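# Set one left-right slipper pair on each mat

## Task

Arrange the slippers so that every mat carries exactly one pair made of a left slipper and a right slipper, lying next to each other and pointed the same way, as though someone could slide their feet straight in.

## Robot and tools

Robot: two arms, left_arm and right_arm, each carrying a 16-motor four-finger hand. left_arm has a left hand and right_arm a right hand; the left hand mirrors the right one. Bases sit near (+0.033, +0.352, 0) m for left_arm and (+0.004, -0.408, 0) m for right_arm. A camera stand is fixed behind the arms. Loose objects may occasionally get nudged by something outside the robot's control.

Scene frame: the origin is at table height, halfway between the nominal bases. +z points up, +x points out over the table, and +y points toward left_arm. Image left/right does not match arm names. Reported end_effector_position (m), end_effector_quat_wxyz and velocities are in this frame. Reports can be off by a few cm.

Hand point axes (right hand): +z runs along the straight fingers toward the tips, +x runs across the palm away from the thumb, and +y points out of the palm face. On the left hand +x points toward the thumb instead. A rigid mast near the wrist on the palm side can strike objects.

The 48-number row: one flat list of 48 values covering both arms, each in [-1, 1]. Always send all 48, even if only one arm moves. Order:
- left_arm dx, dy, dz, rx, ry, rz;
- 16 left_gripper motor goals;
- left_gripper current_limit, speed;
- then the same 24 for right_arm and right_gripper.

Pose numbers are offsets, not poses. They count from that arm's Hand target as it stood when the action began, along that Hand target's own axes. Scale: 1.0 = 0.6 m for dx, dy, dz and 1.0 = 180 degrees for rx, ry, rz. The three rotation numbers form a single rotation vector. Every row of an action counts from the same start, not from the row before. Repeating an offset therefore moves the arm further. Sending all six pose numbers as 0 re-requests the current Hand target.

Each control step clips the commanded pose to within 70 mm and 16 degrees of the measured pose, so large offsets may need several actions.

Motor order for the 16 hand numbers: index_mcp, index_abd, index_pip, index_dip, middle_mcp, middle_abd, middle_pip, middle_dip, ring_mcp, ring_abd, ring_pip, ring_dip, thumb_cmc, thumb_axl, thumb_mcp, thumb_ipl. These are absolute goal angles, mapped linearly between each hinge's two stops. Moving toward -1 curls the fingers. Straight positions:
- _mcp +0.75, _pip +0.58, _dip +0.70, _abd 0.00;
- thumb_cmc +0.71, thumb_axl +0.68, thumb_mcp +0.23, thumb_ipl +0.17.

A 0 here is a real goal, not "unchanged". To leave a hand alone, echo its hand_goal, hand_current_limit and hand_speed. The left hand's index_dip will not go past +86.8 degrees; goals beyond that are treated as +86.8.

current_limit maps -1..+1 to 0..550 mA (minimum 11 mA); it starts at +0.4. speed sets hinge rate as (speed+1)/2 of 8.5 rad/s; it starts at -0.6. Both stay as last written. A finger squeezes only while its goal lies past the object's surface.

Tools:
- execute_actions(actions, cameras): actions is a list of up to 15 rows, one row per 1/30 s step. A short list repeats its last row to fill 15 steps. An empty list returns state plus all camera images.
- move(target, speed, blend, blocking, cameras): target is one 48-number row, or a list of up to 15 rows. All offsets count from the same Hand targets, not from the previous target. The hand point travels straight, with no obstacle avoidance, and the whole move is capped at 10 s. speed is in m/s, from 0.002 to 1, default 0.25; rotation is limited to twice that in rad/s. blend is a corner-rounding radius in m; 0 means stop at each target. blocking=false returns after about 0.5 s while the motion continues.
- wait(seconds, 0 to 10): lets the scene run while each arm holds its last command.
- stop: brakes a running move.
- zoom_image(camera, region [x0,y0,x1,y1], max 504x504): zooms into the latest image from that camera.
- clear_fault(arm): clears a torque fault that an earlier result reported.
- read_manual: returns licence texts only.
- finished_scene: ends the scene and cannot be undone.

Cameras: cam_high, cam_low, cam_left_wrist, cam_right_wrist, all 896x504. Wrist views may lag while the arm moves.

Reading results:
- Hand target is the last commanded pose after clipping; the next offsets count from it. The hand point may rest short of it.
- hand_goal, hand_measured, hand_current_ma and hand_state (moving, goal, blocked, overload) follow the motor order above.
- A "move:" line states how the move ended (done, off_target, moving, held, fault) and any limits (paced = clipped, held = steps withheld). done means the arm rests within 3 mm and 2 degrees of its target. Neither done nor off_target tells you whether anything is being touched.

Things to avoid:
- Any slipper falling off the table or left off it; the scene fails.
- Dropping or releasing moving parts, or slamming into fixed or heavy objects.
- Contact or squeezing between the arms or hands.
- Moving a hand point close past its own base.
- Contact torque reaching the load limits (wrist about 15 N m); this stops the arm until clear_fault.
- Hand motor current at or above 495 mA for 5 s, which shuts the motor down for 10 s.
- Motors heating to 80 °C from long holds or pushing toward unreachable poses; this locks the arm for 30 to 60 s.

To end a push against something, command the Hand target back past the hand point. Before finishing, check the mats with cameras: each must hold a left slipper and a right slipper side by side, and the arrangement must stay put once the robot lets go.

Each tool is called after ">>>" in YAML: its name, and indented under it one key for each argument.

## Session

>>> execute_actions:
  actions: []

Scene clock: 0.00 s.
left_arm: end_effector_position=(+0.6686, -0.0919, +0.3126) hand_goal=(+0.754, +0.000, +0.576, +0.696, +0.754, +0.000, +0.576, +0.696, +0.754, +0.000, +0.576, +0.696, +0.714, +0.678, +0.226, +0.168) hand_measured=(+0.754, +0.000, +0.576, +0.696, +0.754, +0.000, +0.576, +0.696, +0.754, +0.000, +0.576, +0.696, +0.714, +0.678, +0.226, +0.168) hand_current_ma=(+0, +0, +0, +0, +0, +0, +0, +0, +0, +0, +0, +0, +0, +0, +0, +0) hand_state=(goal, goal, goal, goal, goal, goal, goal, goal, goal, goal, goal, goal, goal, goal, goal, goal) hand_current_limit=0.40 hand_speed=-0.60 end_effector_quat_wxyz=(+0.493, +0.086, +0.832, -0.239) | right_arm: end_effector_position=(+0.2495, -0.6926, +0.2674) hand_goal=(+0.754, +0.000, +0.576, +0.696, +0.754, +0.000, +0.576, +0.696, +0.754, +0.000, +0.576, +0.696, +0.714, +0.678, +0.226, +0.168) hand_measured=(+0.754, +0.000, +0.576, +0.696, +0.754, +0.000, +0.576, +0.696, +0.754, +0.000, +0.576, +0.696, +0.714, +0.678, +0.226, +0.168) hand_current_ma=(+0, +0, +0, +0, +0, +0, +0, +0, +0, +0, +0, +0, +0, +0, +0, +0) hand_state=(goal, goal, goal, goal, goal, goal, goal, goal, goal, goal, goal, goal, goal, goal, goal, goal) hand_current_limit=0.40 hand_speed=-0.60 end_effector_quat_wxyz=(-0.022, +0.577, +0.601, +0.553)
Joint positions: left_arm=[-0.735 -0.601 -1.275 -0.366 0.508 -0.103] | right_arm=[-1.467 -0.486 -0.651 0.788 -1.288 -0.638]
Joint velocities: within noise
Joint torques (N m): no reading
Motor temperatures (°C): left_arm=[26 25 28 27 34 31] | right_arm=[27 28 33 28 31 30]
Hand target: left_arm +0.6686, -0.0919, +0.3126; +0.493, +0.086, +0.832, -0.239 | right_arm +0.2495, -0.6926, +0.2674; -0.022, +0.577, +0.601, +0.553

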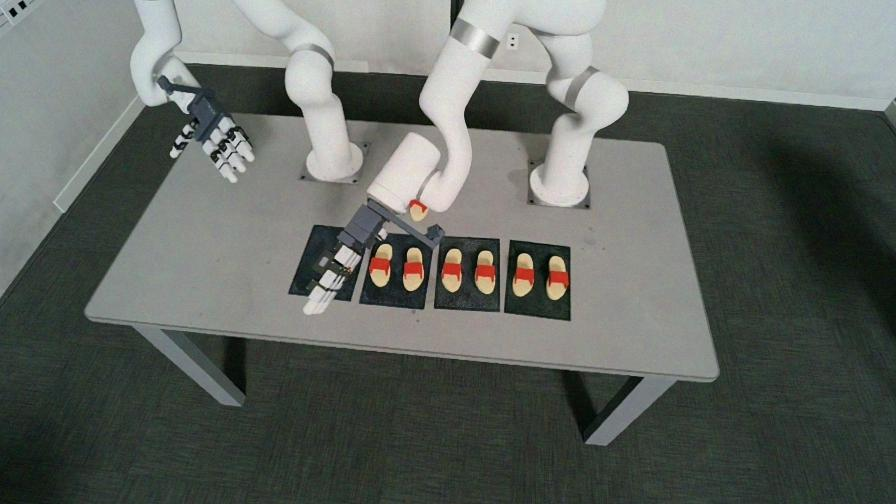

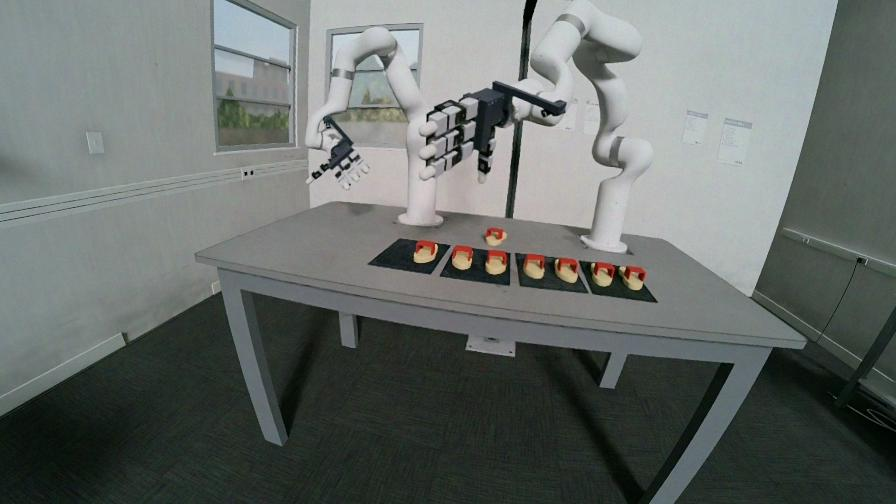

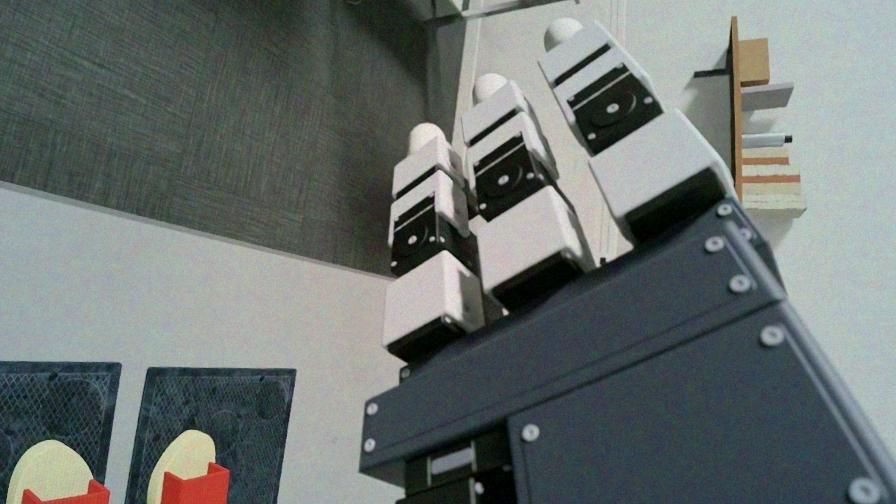

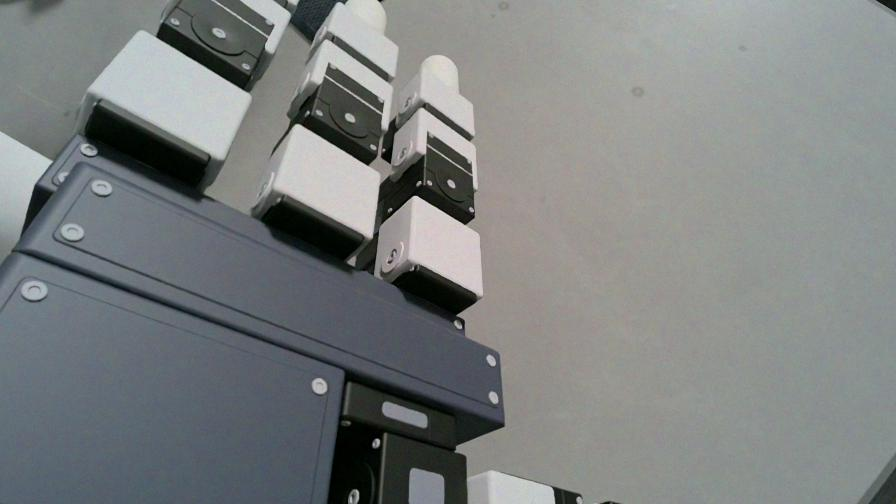

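>>> zoom_image:
  camera: "cam_high"
  region: [280, 180, 600, 330]

>>> zoom_image:
  camera: "cam_low"
  region: [350, 210, 680, 320]

Scaled by 1.575.

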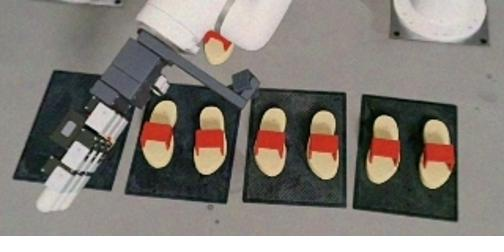

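Scaled by 1.527.

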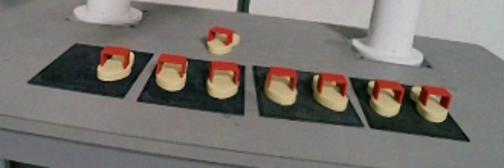

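>>> move:
  target: [-0.025,0.194,-0.474,0.0718,0.0261,0.0333,0.754,0,0.576,0.696,0.754,0,0.576,0.696,0.754,0,0.576,0.696,0.714,0.678,0.226,0.168,0.4,-0.6,0,0,0,0,0,0,0.754,0,0.576,0.696,0.754,0,0.576,0.696,0.754,0,0.576,0.696,0.714,0.678,0.226,0.168,0.4,-0.6]
  cameras: ["all"]

Scene clock: 132.50 s.
left_arm: end_effector_position=(+0.4983, +0.1481, +0.4024) hand_goal=(+0.754, +0.000, +0.576, +0.696, +0.754, +0.000, +0.576, +0.696, +0.754, +0.000, +0.576, +0.696, +0.714, +0.678, +0.226, +0.168) hand_measured=(+0.752, +0.000, +0.576, +0.696, +0.752, +0.000, +0.576, +0.696, +0.752, +0.000, +0.576, +0.696, +0.714, +0.678, +0.226, +0.168) hand_current_ma=(-1, +0, +0, +0, -1, +0, +0, +0, -1, +0, +0, +0, +0, +0, +0, +0) hand_state=(goal, goal, goal, goal, goal, goal, goal, goal, goal, goal, goal, goal, goal, goal, goal, goal) hand_current_limit=0.40 hand_speed=-0.60 end_effector_quat_wxyz=(+0.458, +0.193, +0.814, -0.302) | right_arm: end_effector_position=(+0.2495, -0.6926, +0.2674) hand_goal=(+0.754, +0.000, +0.576, +0.696, +0.754, +0.000, +0.576, +0.696, +0.754, +0.000, +0.576, +0.696, +0.714, +0.678, +0.226, +0.168) hand_measured=(+0.758, +0.000, +0.576, +0.696, +0.758, +0.000, +0.576, +0.696, +0.758, +0.000, +0.576, +0.696, +0.718, +0.678, +0.226, +0.168) hand_current_ma=(+4, +0, +1, +0, +4, +0, +1, +0, +4, +0, +1, +0, +4, -1, +0, +0) hand_state=(goal, goal, goal, goal, goal, goal, goal, goal, goal, goal, goal, goal, goal, goal, goal, goal) hand_current_limit=0.40 hand_speed=-0.60 end_effector_quat_wxyz=(-0.022, +0.577, +0.601, +0.553)
Joint positions: left_arm=[-0.386 0.228 -0.527 0.836 0.527 -0.936] | right_arm=[-1.467 -0.486 -0.651 0.788 -1.288 -0.638]
Joint torques (N m): left_arm=[4.37 23.16 -28.72 2.94 2.2 -0.33] | right_arm=[0.12 37.07 -14.19 -0.44 -1.39 -0.16]
Hand target: left_arm +0.4983, +0.1481, +0.4024; +0.458, +0.193, +0.814, -0.302 | right_arm +0.2495, -0.6926, +0.2674; -0.022, +0.577, +0.601, +0.553
Off the commanded pose: left_arm 0.000 m, 0 deg | right_arm 0.000 m, 0 deg.
move: done
camera_calibration:
cam_left_wrist: T_world_to_cam=[[0.000592443, -0.480123, 0.877201, -0.320337], [-0.997541, 0.061198, 0.0341696, 0.438216], [-0.0700886, -0.875064, -0.478906, 0.479992], [0, 0, 0, 1]] pos_world=[0.47097, 0.239404, 0.495897]

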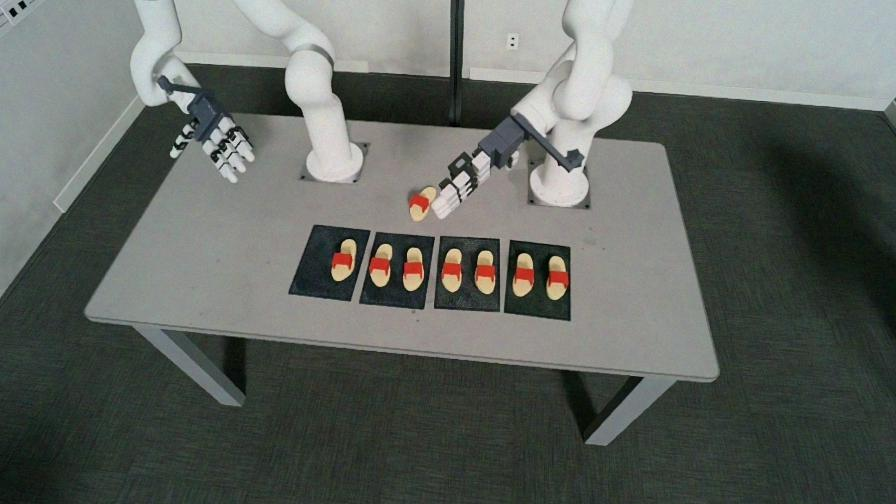

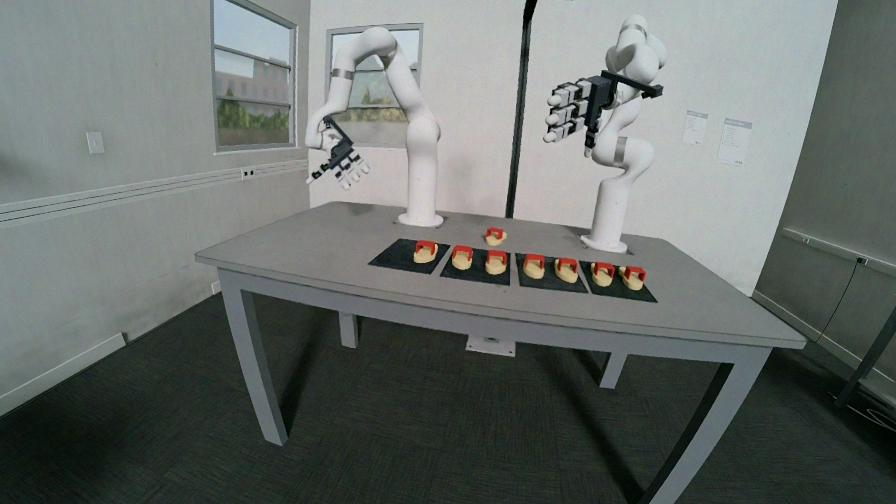

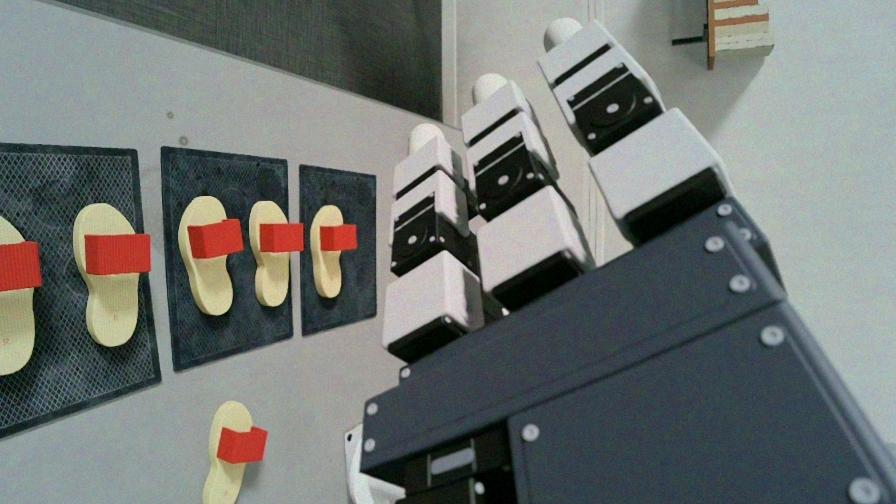

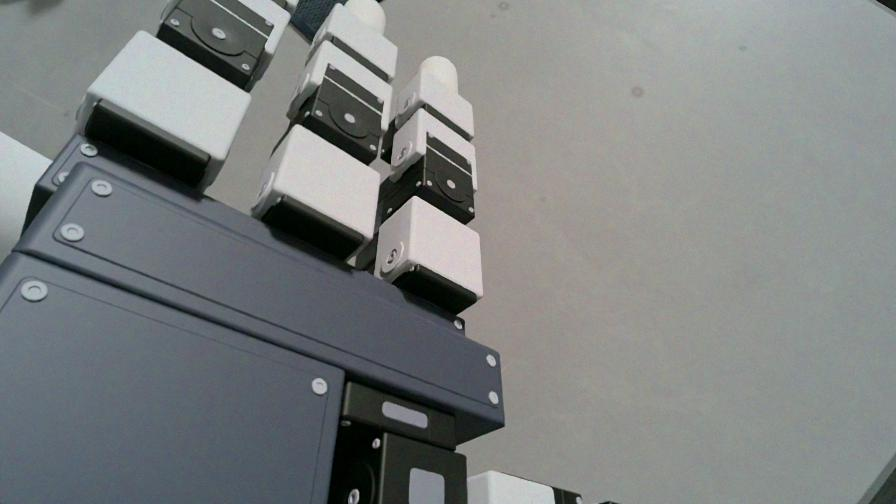

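>>> zoom_image:
  camera: "cam_left_wrist"
  region: [0, 130, 400, 504]

>>> zoom_image:
  camera: "cam_high"
  region: [280, 175, 600, 325]

Scaled by 1.260.

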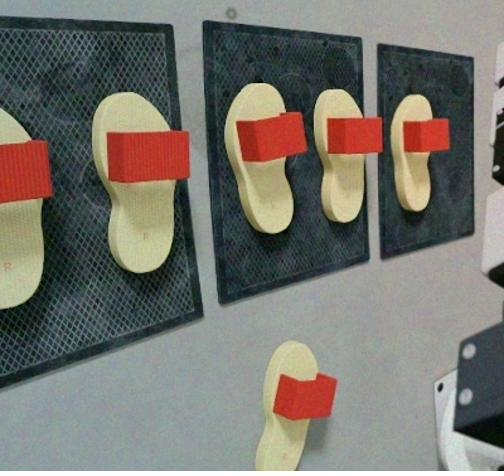

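Scaled by 1.575.

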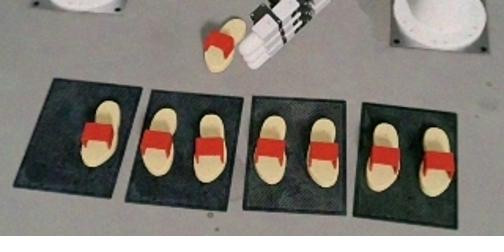

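>>> zoom_image:
  camera: "cam_left_wrist"
  region: [0, 190, 160, 390]

>>> zoom_image:
  camera: "cam_left_wrist"
  region: [160, 180, 380, 340]

>>> zoom_image:
  camera: "cam_left_wrist"
  region: [180, 390, 300, 504]

>>> zoom_image:
  camera: "cam_high"
  region: [500, 230, 580, 330]

Scaled by 2.520.

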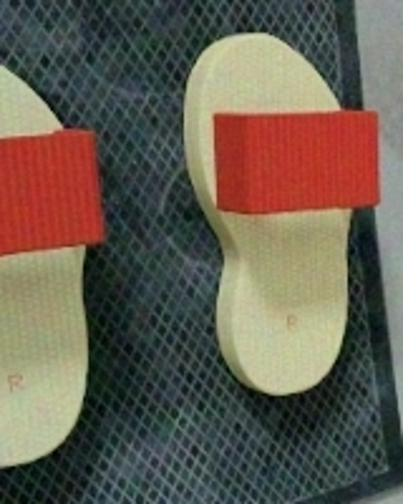

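Scaled by 2.291.

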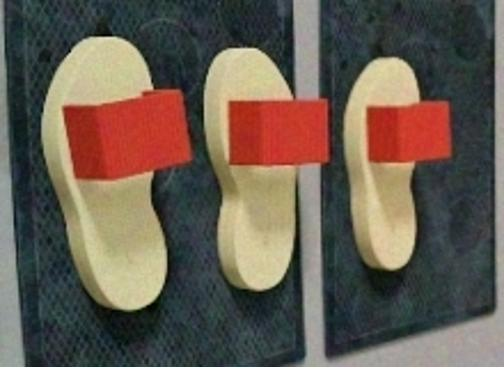

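Scaled by 4.200.

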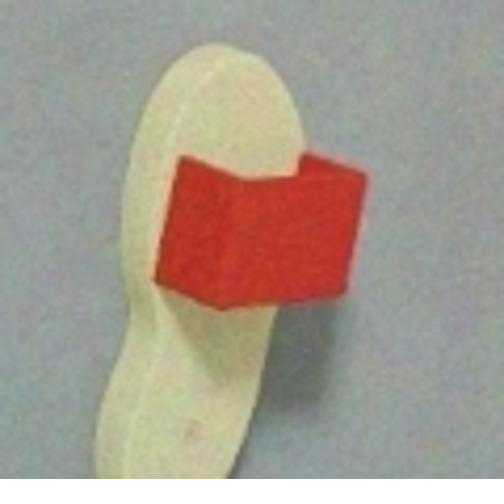

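Scaled by 5.040.

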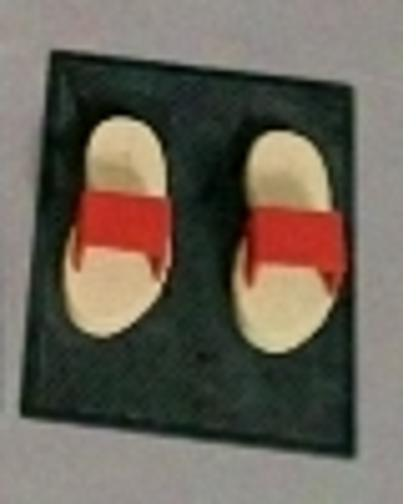

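>>> zoom_image:
  camera: "cam_high"
  region: [430, 225, 510, 325]

>>> zoom_image:
  camera: "cam_high"
  region: [355, 225, 435, 325]

>>> zoom_image:
  camera: "cam_high"
  region: [290, 220, 370, 320]

>>> zoom_image:
  camera: "cam_high"
  region: [400, 180, 440, 230]

Scaled by 5.040.

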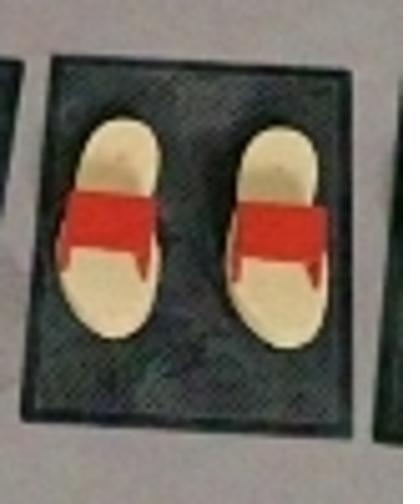

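Scaled by 5.040.

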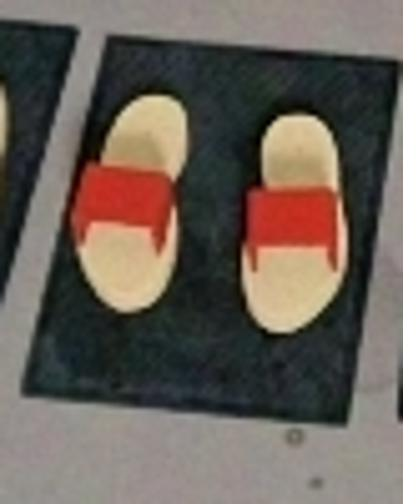

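Scaled by 5.040.

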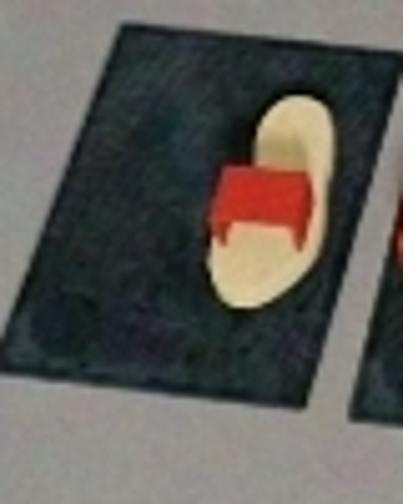

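Scaled by 10.080.

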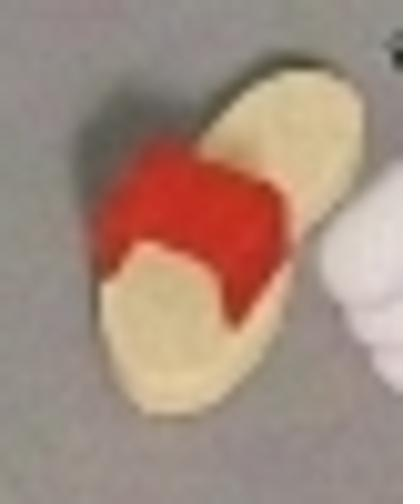

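>>> move:
  target: [0.146,0.060,-0.074,-0.0846,0.0985,0.1048,0.754,0,0.576,0.696,0.754,0,0.576,0.696,0.754,0,0.576,0.696,0.714,0.678,0.226,0.168,0.4,-0.6,0,0,0,0,0,0,0.754,0,0.576,0.696,0.754,0,0.576,0.696,0.754,0,0.576,0.696,0.714,0.678,0.226,0.168,0.4,-0.6]
  cameras: ["cam_left_wrist"]

>>> zoom_image:
  camera: "cam_left_wrist"
  region: [0, 100, 400, 400]

>>> move:
  target: [-0.3169,-0.5474,0.259,0,0,0,0.754,0,0.576,0.696,0.754,0,0.576,0.696,0.754,0,0.576,0.696,0.714,0.678,0.226,0.168,0.4,-0.6,0,0,0,0,0,0,0.754,0,0.576,0.696,0.754,0,0.576,0.696,0.754,0,0.576,0.696,0.714,0.678,0.226,0.168,0.4,-0.6]
  cameras: ["cam_left_wrist"]

>>> zoom_image:
  camera: "cam_left_wrist"
  region: [0, 100, 400, 400]

Scene clock: 273.93 s.
left_arm: end_effector_position=(+0.4474, +0.2082, +0.3333) hand_goal=(+0.754, +0.000, +0.576, +0.696, +0.754, +0.000, +0.576, +0.696, +0.754, +0.000, +0.576, +0.696, +0.714, +0.678, +0.226, +0.168) hand_measured=(+0.752, +0.000, +0.576, +0.696, +0.752, +0.000, +0.576, +0.696, +0.752, +0.000, +0.576, +0.696, +0.714, +0.678, +0.226, +0.168) hand_current_ma=(-1, +0, +0, +0, -1, +0, +0, +0, -1, +0, +0, +0, +0, +0, +0, +0) hand_state=(goal, goal, goal, goal, goal, goal, goal, goal, goal, goal, goal, goal, goal, goal, goal, goal) hand_current_limit=0.40 hand_speed=-0.60 end_effector_quat_wxyz=(+0.391, +0.307, +0.864, -0.084) | right_arm: end_effector_position=(+0.2495, -0.6926, +0.2674) hand_goal=(+0.754, +0.000, +0.576, +0.696, +0.754, +0.000, +0.576, +0.696, +0.754, +0.000, +0.576, +0.696, +0.714, +0.678, +0.226, +0.168) hand_measured=(+0.758, +0.000, +0.576, +0.696, +0.758, +0.000, +0.576, +0.696, +0.758, +0.000, +0.576, +0.696, +0.718, +0.678, +0.226, +0.168) hand_current_ma=(+4, +0, +1, +0, +4, +0, +1, +0, +4, +0, +1, +0, +4, -1, +0, +0) hand_state=(goal, goal, goal, goal, goal, goal, goal, goal, goal, goal, goal, goal, goal, goal, goal, goal) hand_current_limit=0.40 hand_speed=-0.60 end_effector_quat_wxyz=(-0.022, +0.577, +0.601, +0.553)
Joint positions: left_arm=[-0.512 0.263 -0.385 0.123 0.176 0.029] | right_arm=[-1.467 -0.486 -0.651 0.788 -1.288 -0.638]
Joint torques (N m): left_arm=[-4.54 9.49 -21.06 -2.12 2.21 0.6] | right_arm=[0.44 38.6 -14.29 0.06 -1.54 0.16]
Hand target: left_arm +0.4474, +0.2079, +0.3333; +0.392, +0.305, +0.864, -0.080 | right_arm +0.2495, -0.6926, +0.2674; -0.022, +0.577, +0.601, +0.553
Off the commanded pose: left_arm 0.000 m, 0 deg | right_arm 0.000 m, 0 deg.
move: done
camera_calibration:
cam_left_wrist: T_world_to_cam=[[-0.00124687, -0.852491, 0.522741, -0.0343668], [-0.997123, 0.0406789, 0.0639611, 0.380311], [-0.0757908, -0.521157, -0.850089, 0.548445], [0, 0, 0, 1]] pos_world=[0.420741, 0.241058, 0.459867]
Images, in order (width x height): cam_left_wrist 896x504.

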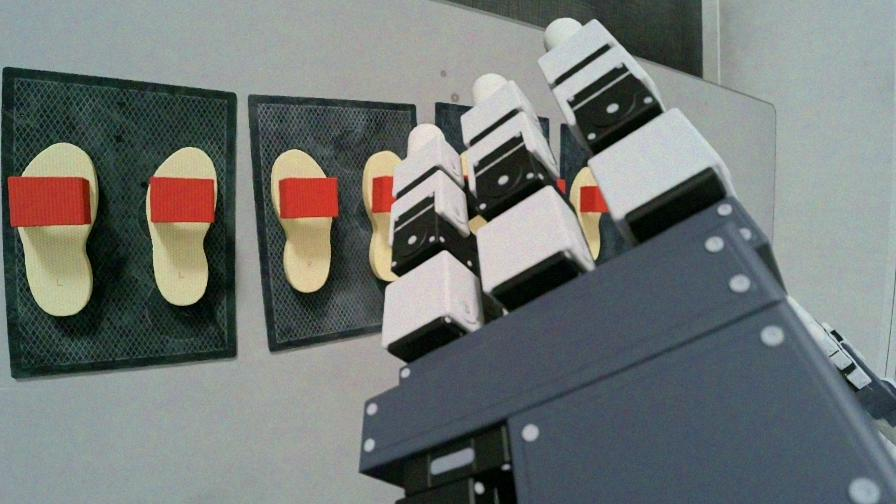

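Scaled by 1.260.

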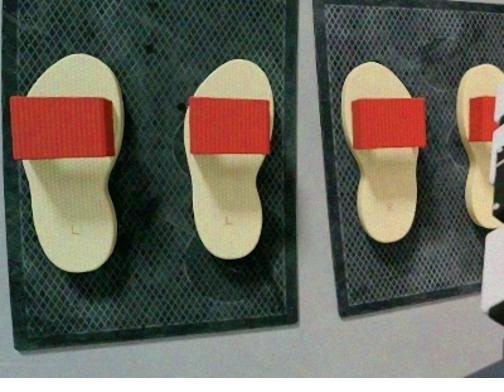

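Scene clock: 276.67 s.
left_arm: end_effector_position=(+0.4473, -0.2022, +0.3328) hand_goal=(+0.754, +0.000, +0.576, +0.696, +0.754, +0.000, +0.576, +0.696, +0.754, +0.000, +0.576, +0.696, +0.714, +0.678, +0.226, +0.168) hand_measured=(+0.752, +0.000, +0.576, +0.696, +0.752, +0.000, +0.576, +0.696, +0.752, +0.000, +0.576, +0.696, +0.714, +0.678, +0.226, +0.168) hand_current_ma=(-1, +0, +0, +0, -1, +0, +0, +0, -1, +0, +0, +0, +0, +0, +0, +0) hand_state=(goal, goal, goal, goal, goal, goal, goal, goal, goal, goal, goal, goal, goal, goal, goal, goal) hand_current_limit=0.40 hand_speed=-0.60 end_effector_quat_wxyz=(+0.392, +0.305, +0.864, -0.080) | right_arm: end_effector_position=(+0.2495, -0.6926, +0.2674) hand_goal=(+0.754, +0.000, +0.576, +0.696, +0.754, +0.000, +0.576, +0.696, +0.754, +0.000, +0.576, +0.696, +0.714, +0.678, +0.226, +0.168) hand_measured=(+0.758, +0.000, +0.576, +0.696, +0.758, +0.000, +0.576, +0.696, +0.758, +0.000, +0.576, +0.696, +0.718, +0.678, +0.226, +0.168) hand_current_ma=(+4, +0, +1, +0, +4, +0, +1, +0, +4, +0, +1, +0, +4, -1, +0, +0) hand_state=(goal, goal, goal, goal, goal, goal, goal, goal, goal, goal, goal, goal, goal, goal, goal, goal) hand_current_limit=0.40 hand_speed=-0.60 end_effector_quat_wxyz=(-0.022, +0.577, +0.601, +0.553)
Joint positions: left_arm=[-1.152 -0.534 -1.284 -1.631 0.442 1.323] | right_arm=[-1.467 -0.486 -0.651 0.788 -1.288 -0.638]
Joint torques (N m): left_arm=[2.4 46.29 -26.38 -1.99 1.36 0.41] | right_arm=[3.14 38.99 -14.69 0.03 -1.38 0.03]
Hand target: left_arm +0.4474, -0.2022, +0.3328; +0.392, +0.305, +0.864, -0.080 | right_arm +0.2495, -0.6926, +0.2674; -0.022, +0.577, +0.601, +0.553
Off the commanded pose: left_arm 0.000 m, 0 deg | right_arm 0.000 m, 0 deg.
move: done
camera_calibration:
cam_left_wrist: T_world_to_cam=[[0.00088593, -0.854608, 0.519274, -0.384261], [-0.997582, 0.0353301, 0.0598473, 0.397468], [-0.0694919, -0.518071, -0.85251, 0.332786], [0, 0, 0, 1]] pos_world=[0.419973, -0.170028, 0.459453]
Images, in order (width x height): cam_left_wrist 896x504.

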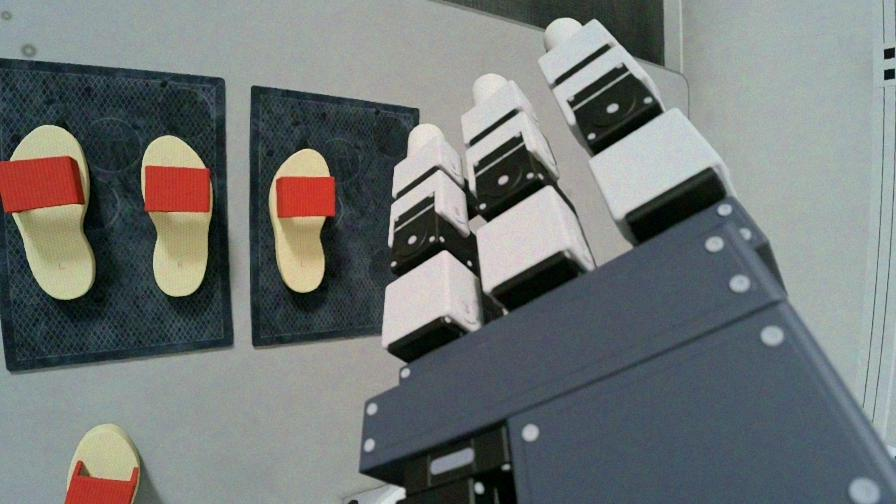

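Scaled by 1.260.

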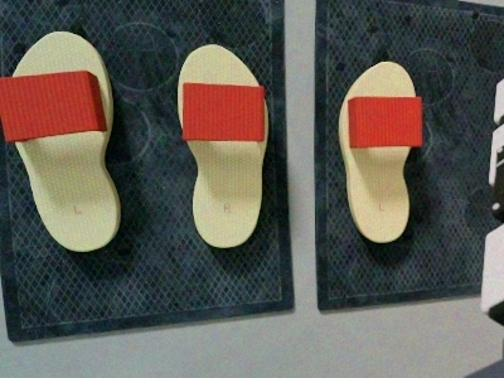

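>>> move:
  target: [0.4117,0.4307,-0.0508,-0.0528,-0.1978,-0.6244,0.822,0,-0.723,0.768,0.822,0,-0.723,0.768,0.753,0,-0.956,-0.56,-0.686,0.677,-0.022,0.222,0.4,-0.6,0,0,0,0,0,0,0.754,0,0.576,0.696,0.754,0,0.576,0.696,0.754,0,0.576,0.696,0.714,0.678,0.226,0.168,0.4,-0.6]
  cameras: ["cam_left_wrist","cam_high","cam_low"]

Scene clock: 583.53 s.
left_arm: end_effector_position=(+0.4559, +0.1310, +0.2000) hand_goal=(+0.822, +0.000, -0.722, +0.768, +0.822, +0.000, -0.722, +0.768, +0.754, +0.000, -0.956, -0.560, -0.686, +0.678, -0.022, +0.222) hand_measured=(+0.818, +0.000, -0.718, +0.766, +0.818, +0.000, -0.718, +0.766, +0.750, +0.000, -0.952, -0.558, -0.682, +0.678, -0.022, +0.220) hand_current_ma=(-3, +0, +3, -1, -3, +0, +2, -2, -2, +0, +4, +2, +4, +0, +0, -2) hand_state=(goal, goal, goal, goal, goal, goal, goal, goal, goal, goal, goal, goal, goal, goal, goal, goal) hand_current_limit=0.40 hand_speed=-0.60 end_effector_quat_wxyz=(-0.380, +0.596, -0.596, +0.380) | right_arm: end_effector_position=(+0.2495, -0.6926, +0.2674) hand_goal=(+0.754, +0.000, +0.576, +0.696, +0.754, +0.000, +0.576, +0.696, +0.754, +0.000, +0.576, +0.696, +0.714, +0.678, +0.226, +0.168) hand_measured=(+0.758, +0.000, +0.576, +0.696, +0.758, +0.000, +0.576, +0.696, +0.758, +0.000, +0.576, +0.696, +0.718, +0.678, +0.226, +0.168) hand_current_ma=(+4, +0, +1, +0, +4, +0, +1, +0, +4, +0, +1, +0, +4, -1, +0, +0) hand_state=(goal, goal, goal, goal, goal, goal, goal, goal, goal, goal, goal, goal, goal, goal, goal, goal) hand_current_limit=0.40 hand_speed=-0.60 end_effector_quat_wxyz=(-0.022, +0.577, +0.601, +0.553)
Joint positions: left_arm=[-0.641 -0.199 -0.445 -0.744 0.946 -1.388] | right_arm=[-1.467 -0.486 -0.651 0.788 -1.288 -0.638]
Joint torques (N m): left_arm=[4.1 34.87 -14.73 3.27 2.28 -0.42] | right_arm=[0.66 37.97 -14 0.1 -1.46 0.01]
Hand target: left_arm +0.4559, +0.1310, +0.2000; -0.380, +0.596, -0.596, +0.381 | right_arm +0.2495, -0.6926, +0.2674; -0.022, +0.577, +0.601, +0.553
Off the commanded pose: left_arm 0.000 m, 0 deg | right_arm 0.000 m, 0 deg.
move: done
camera_calibration:
cam_left_wrist: T_world_to_cam=[[0.24064, 0.774811, 0.584603, -0.366332], [-0.384675, -0.47685, 0.790341, 0.0437442], [0.891133, -0.41507, 0.183302, -0.265809], [0, 0, 0, 1]] pos_world=[0.341853, 0.194368, 0.228309]
Images, in order (width x height): cam_high 896x504, cam_low 896x504, cam_left_wrist 896x504.

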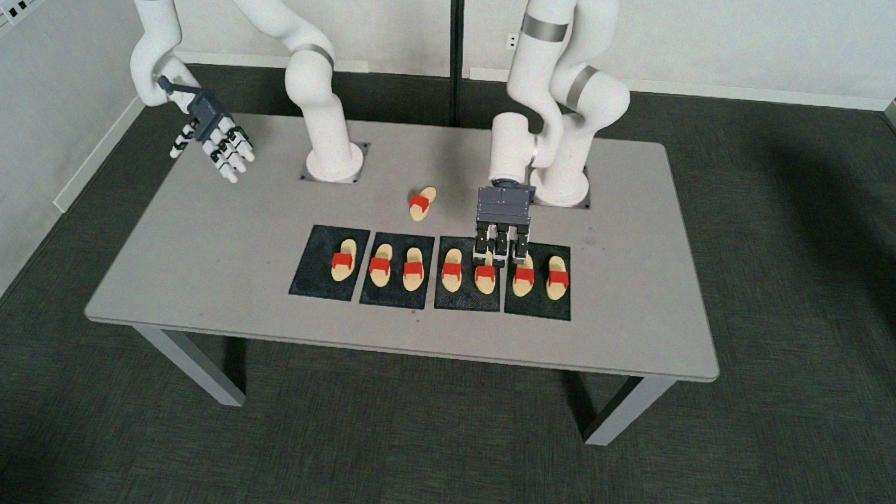

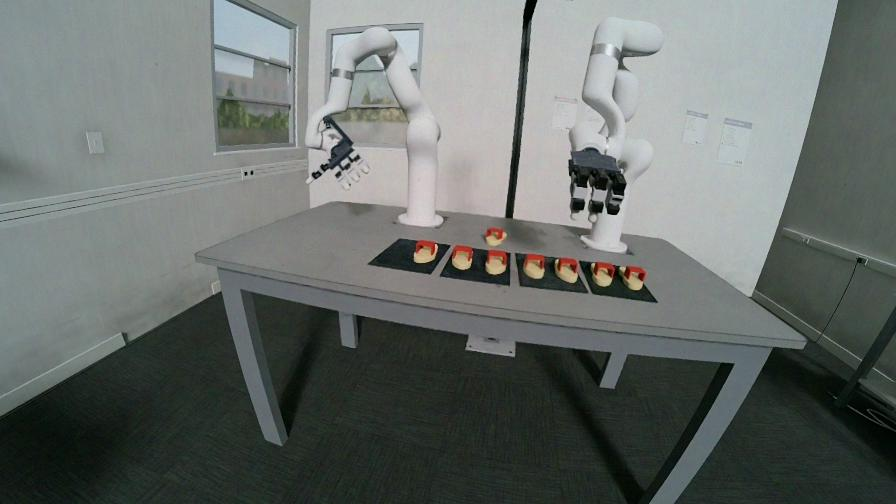

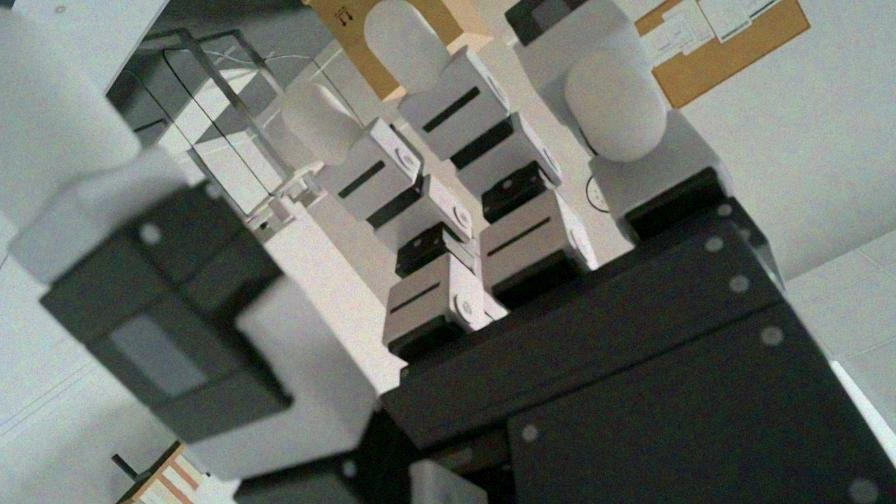

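>>> zoom_image:
  camera: "cam_high"
  region: [430, 160, 590, 320]

>>> zoom_image:
  camera: "cam_low"
  region: [500, 130, 680, 310]

Scaled by 3.150.

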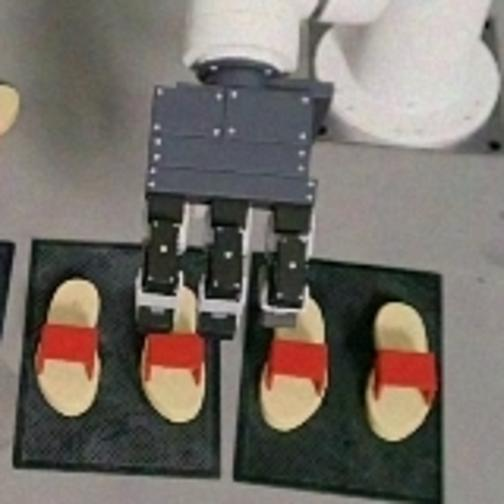

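Scaled by 2.800.

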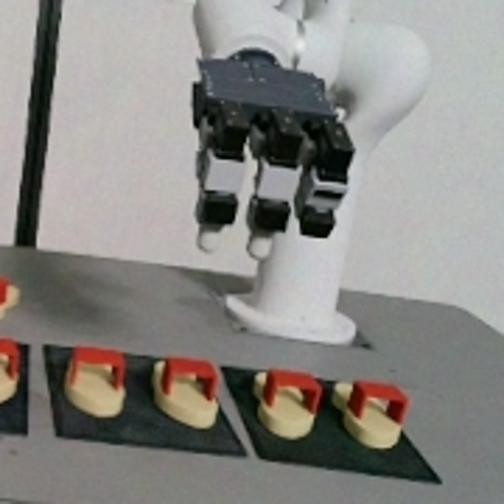

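>>> zoom_image:
  camera: "cam_low"
  region: [540, 245, 600, 295]

>>> zoom_image:
  camera: "cam_high"
  region: [460, 245, 520, 305]

Scaled by 8.400.

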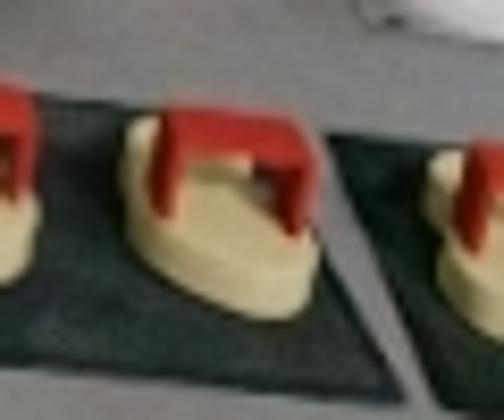

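Scaled by 8.400.

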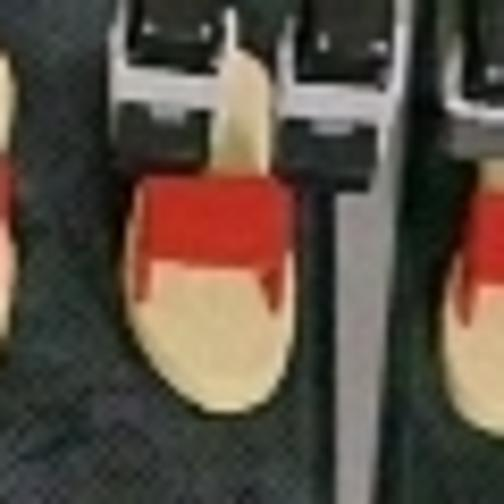

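>>> move:
  target: [0,0.2183,0.0959,0,0,0,0.822,0,-0.723,0.768,0.822,0,-0.723,0.768,0.753,0,-0.956,-0.56,-0.686,0.677,-0.022,0.222,0.4,-0.6,0,0,0,0,0,0,0.754,0,0.576,0.696,0.754,0,0.576,0.696,0.754,0,0.576,0.696,0.714,0.678,0.226,0.168,0.4,-0.6]
  speed: 0.12
  cameras: ["cam_left_wrist","cam_high","cam_low"]

>>> zoom_image:
  camera: "cam_low"
  region: [520, 200, 640, 300]

>>> zoom_image:
  camera: "cam_high"
  region: [440, 205, 560, 305]

Scene clock: 649.67 s.
left_arm: end_effector_position=(+0.4528, +0.1310, +0.0570) hand_goal=(+0.822, +0.000, -0.722, +0.768, +0.822, +0.000, -0.722, +0.768, +0.754, +0.000, -0.956, -0.560, -0.686, +0.678, -0.022, +0.222) hand_measured=(+0.818, +0.000, -0.718, +0.766, +0.818, +0.000, -0.718, +0.766, +0.750, +0.000, -0.952, -0.558, -0.682, +0.678, -0.022, +0.220) hand_current_ma=(-3, +0, +3, -1, -3, +0, +2, -2, -2, +0, +4, +2, +4, +0, +0, -2) hand_state=(goal, goal, goal, goal, goal, goal, goal, goal, goal, goal, goal, goal, goal, goal, goal, goal) hand_current_limit=0.40 hand_speed=-0.60 end_effector_quat_wxyz=(-0.380, +0.596, -0.596, +0.381) | right_arm: end_effector_position=(+0.2495, -0.6926, +0.2674) hand_goal=(+0.754, +0.000, +0.576, +0.696, +0.754, +0.000, +0.576, +0.696, +0.754, +0.000, +0.576, +0.696, +0.714, +0.678, +0.226, +0.168) hand_measured=(+0.758, +0.000, +0.576, +0.696, +0.758, +0.000, +0.576, +0.696, +0.758, +0.000, +0.576, +0.696, +0.718, +0.678, +0.226, +0.168) hand_current_ma=(+4, +0, +1, +0, +4, +0, +1, +0, +4, +0, +1, +0, +4, -1, +0, +0) hand_state=(goal, goal, goal, goal, goal, goal, goal, goal, goal, goal, goal, goal, goal, goal, goal, goal) hand_current_limit=0.40 hand_speed=-0.60 end_effector_quat_wxyz=(-0.022, +0.577, +0.601, +0.553)
Joint positions: left_arm=[-0.647 -0.666 -0.512 -0.62 1.259 -1.669] | right_arm=[-1.467 -0.486 -0.651 0.788 -1.288 -0.638]
Joint torques (N m): left_arm=[3.69 35.25 -10.98 1.68 2.38 -0.58] | right_arm=[2.25 39.23 -13.81 0.5 -1.39 0.03]
Hand target: left_arm +0.4528, +0.1310, +0.0570; -0.380, +0.596, -0.596, +0.381 | right_arm +0.2495, -0.6926, +0.2674; -0.022, +0.577, +0.601, +0.553
Off the commanded pose: left_arm 0.000 m, 0 deg | right_arm 0.000 m, 0 deg.
move: done
camera_calibration:
cam_left_wrist: T_world_to_cam=[[0.240694, 0.774875, 0.584496, -0.282033], [-0.384643, -0.476744, 0.790421, 0.155571], [0.891132, -0.415072, 0.183301, -0.236923], [0, 0, 0, 1]] pos_world=[0.338853, 0.194368, 0.0853092]
Images, in order (width x height): cam_high 896x504, cam_low 896x504, cam_left_wrist 896x504.

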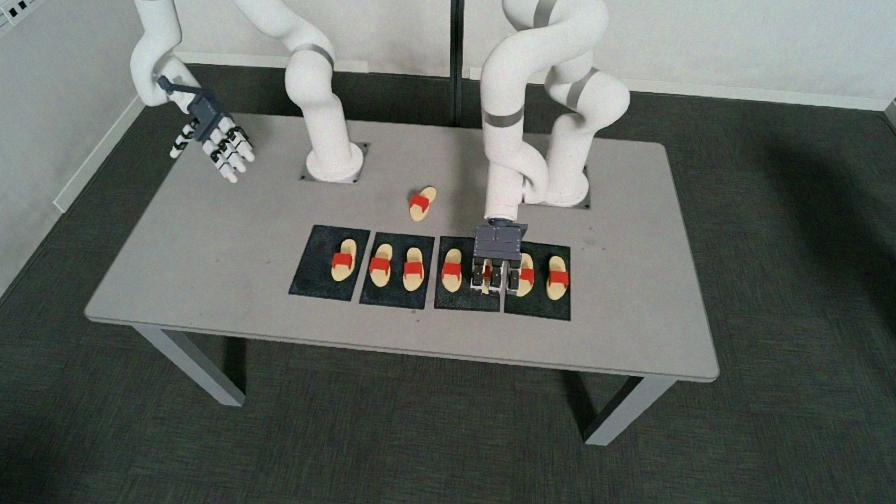

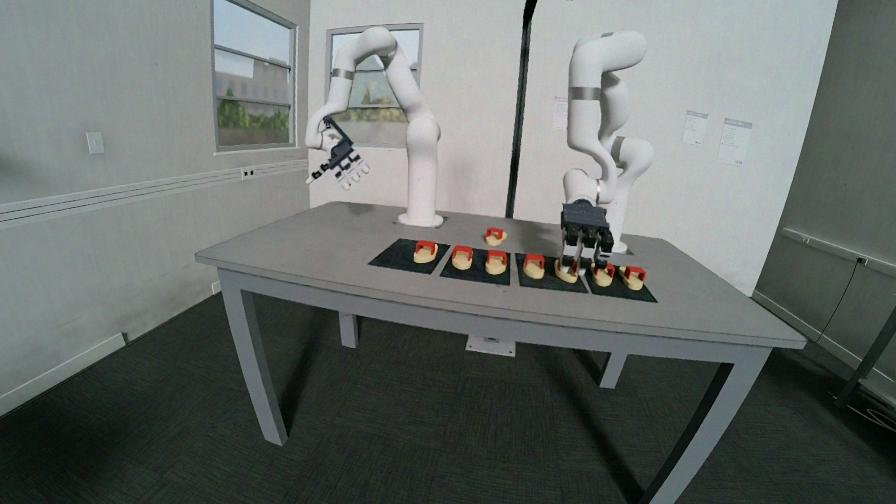

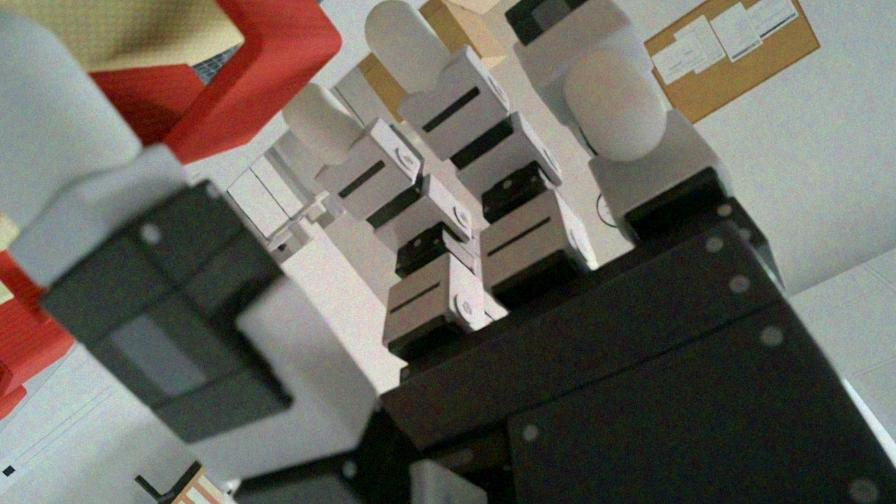

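Scaled by 4.200.

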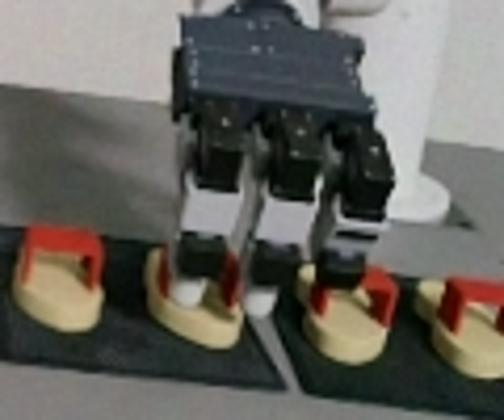

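Scaled by 4.200.

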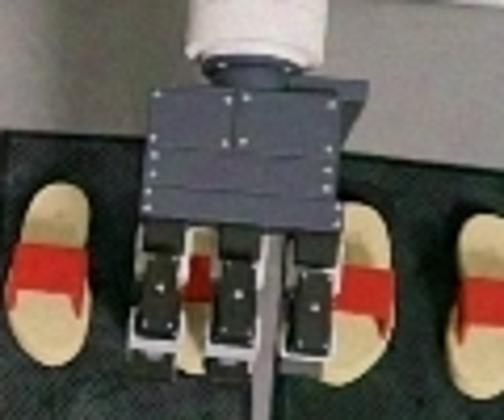

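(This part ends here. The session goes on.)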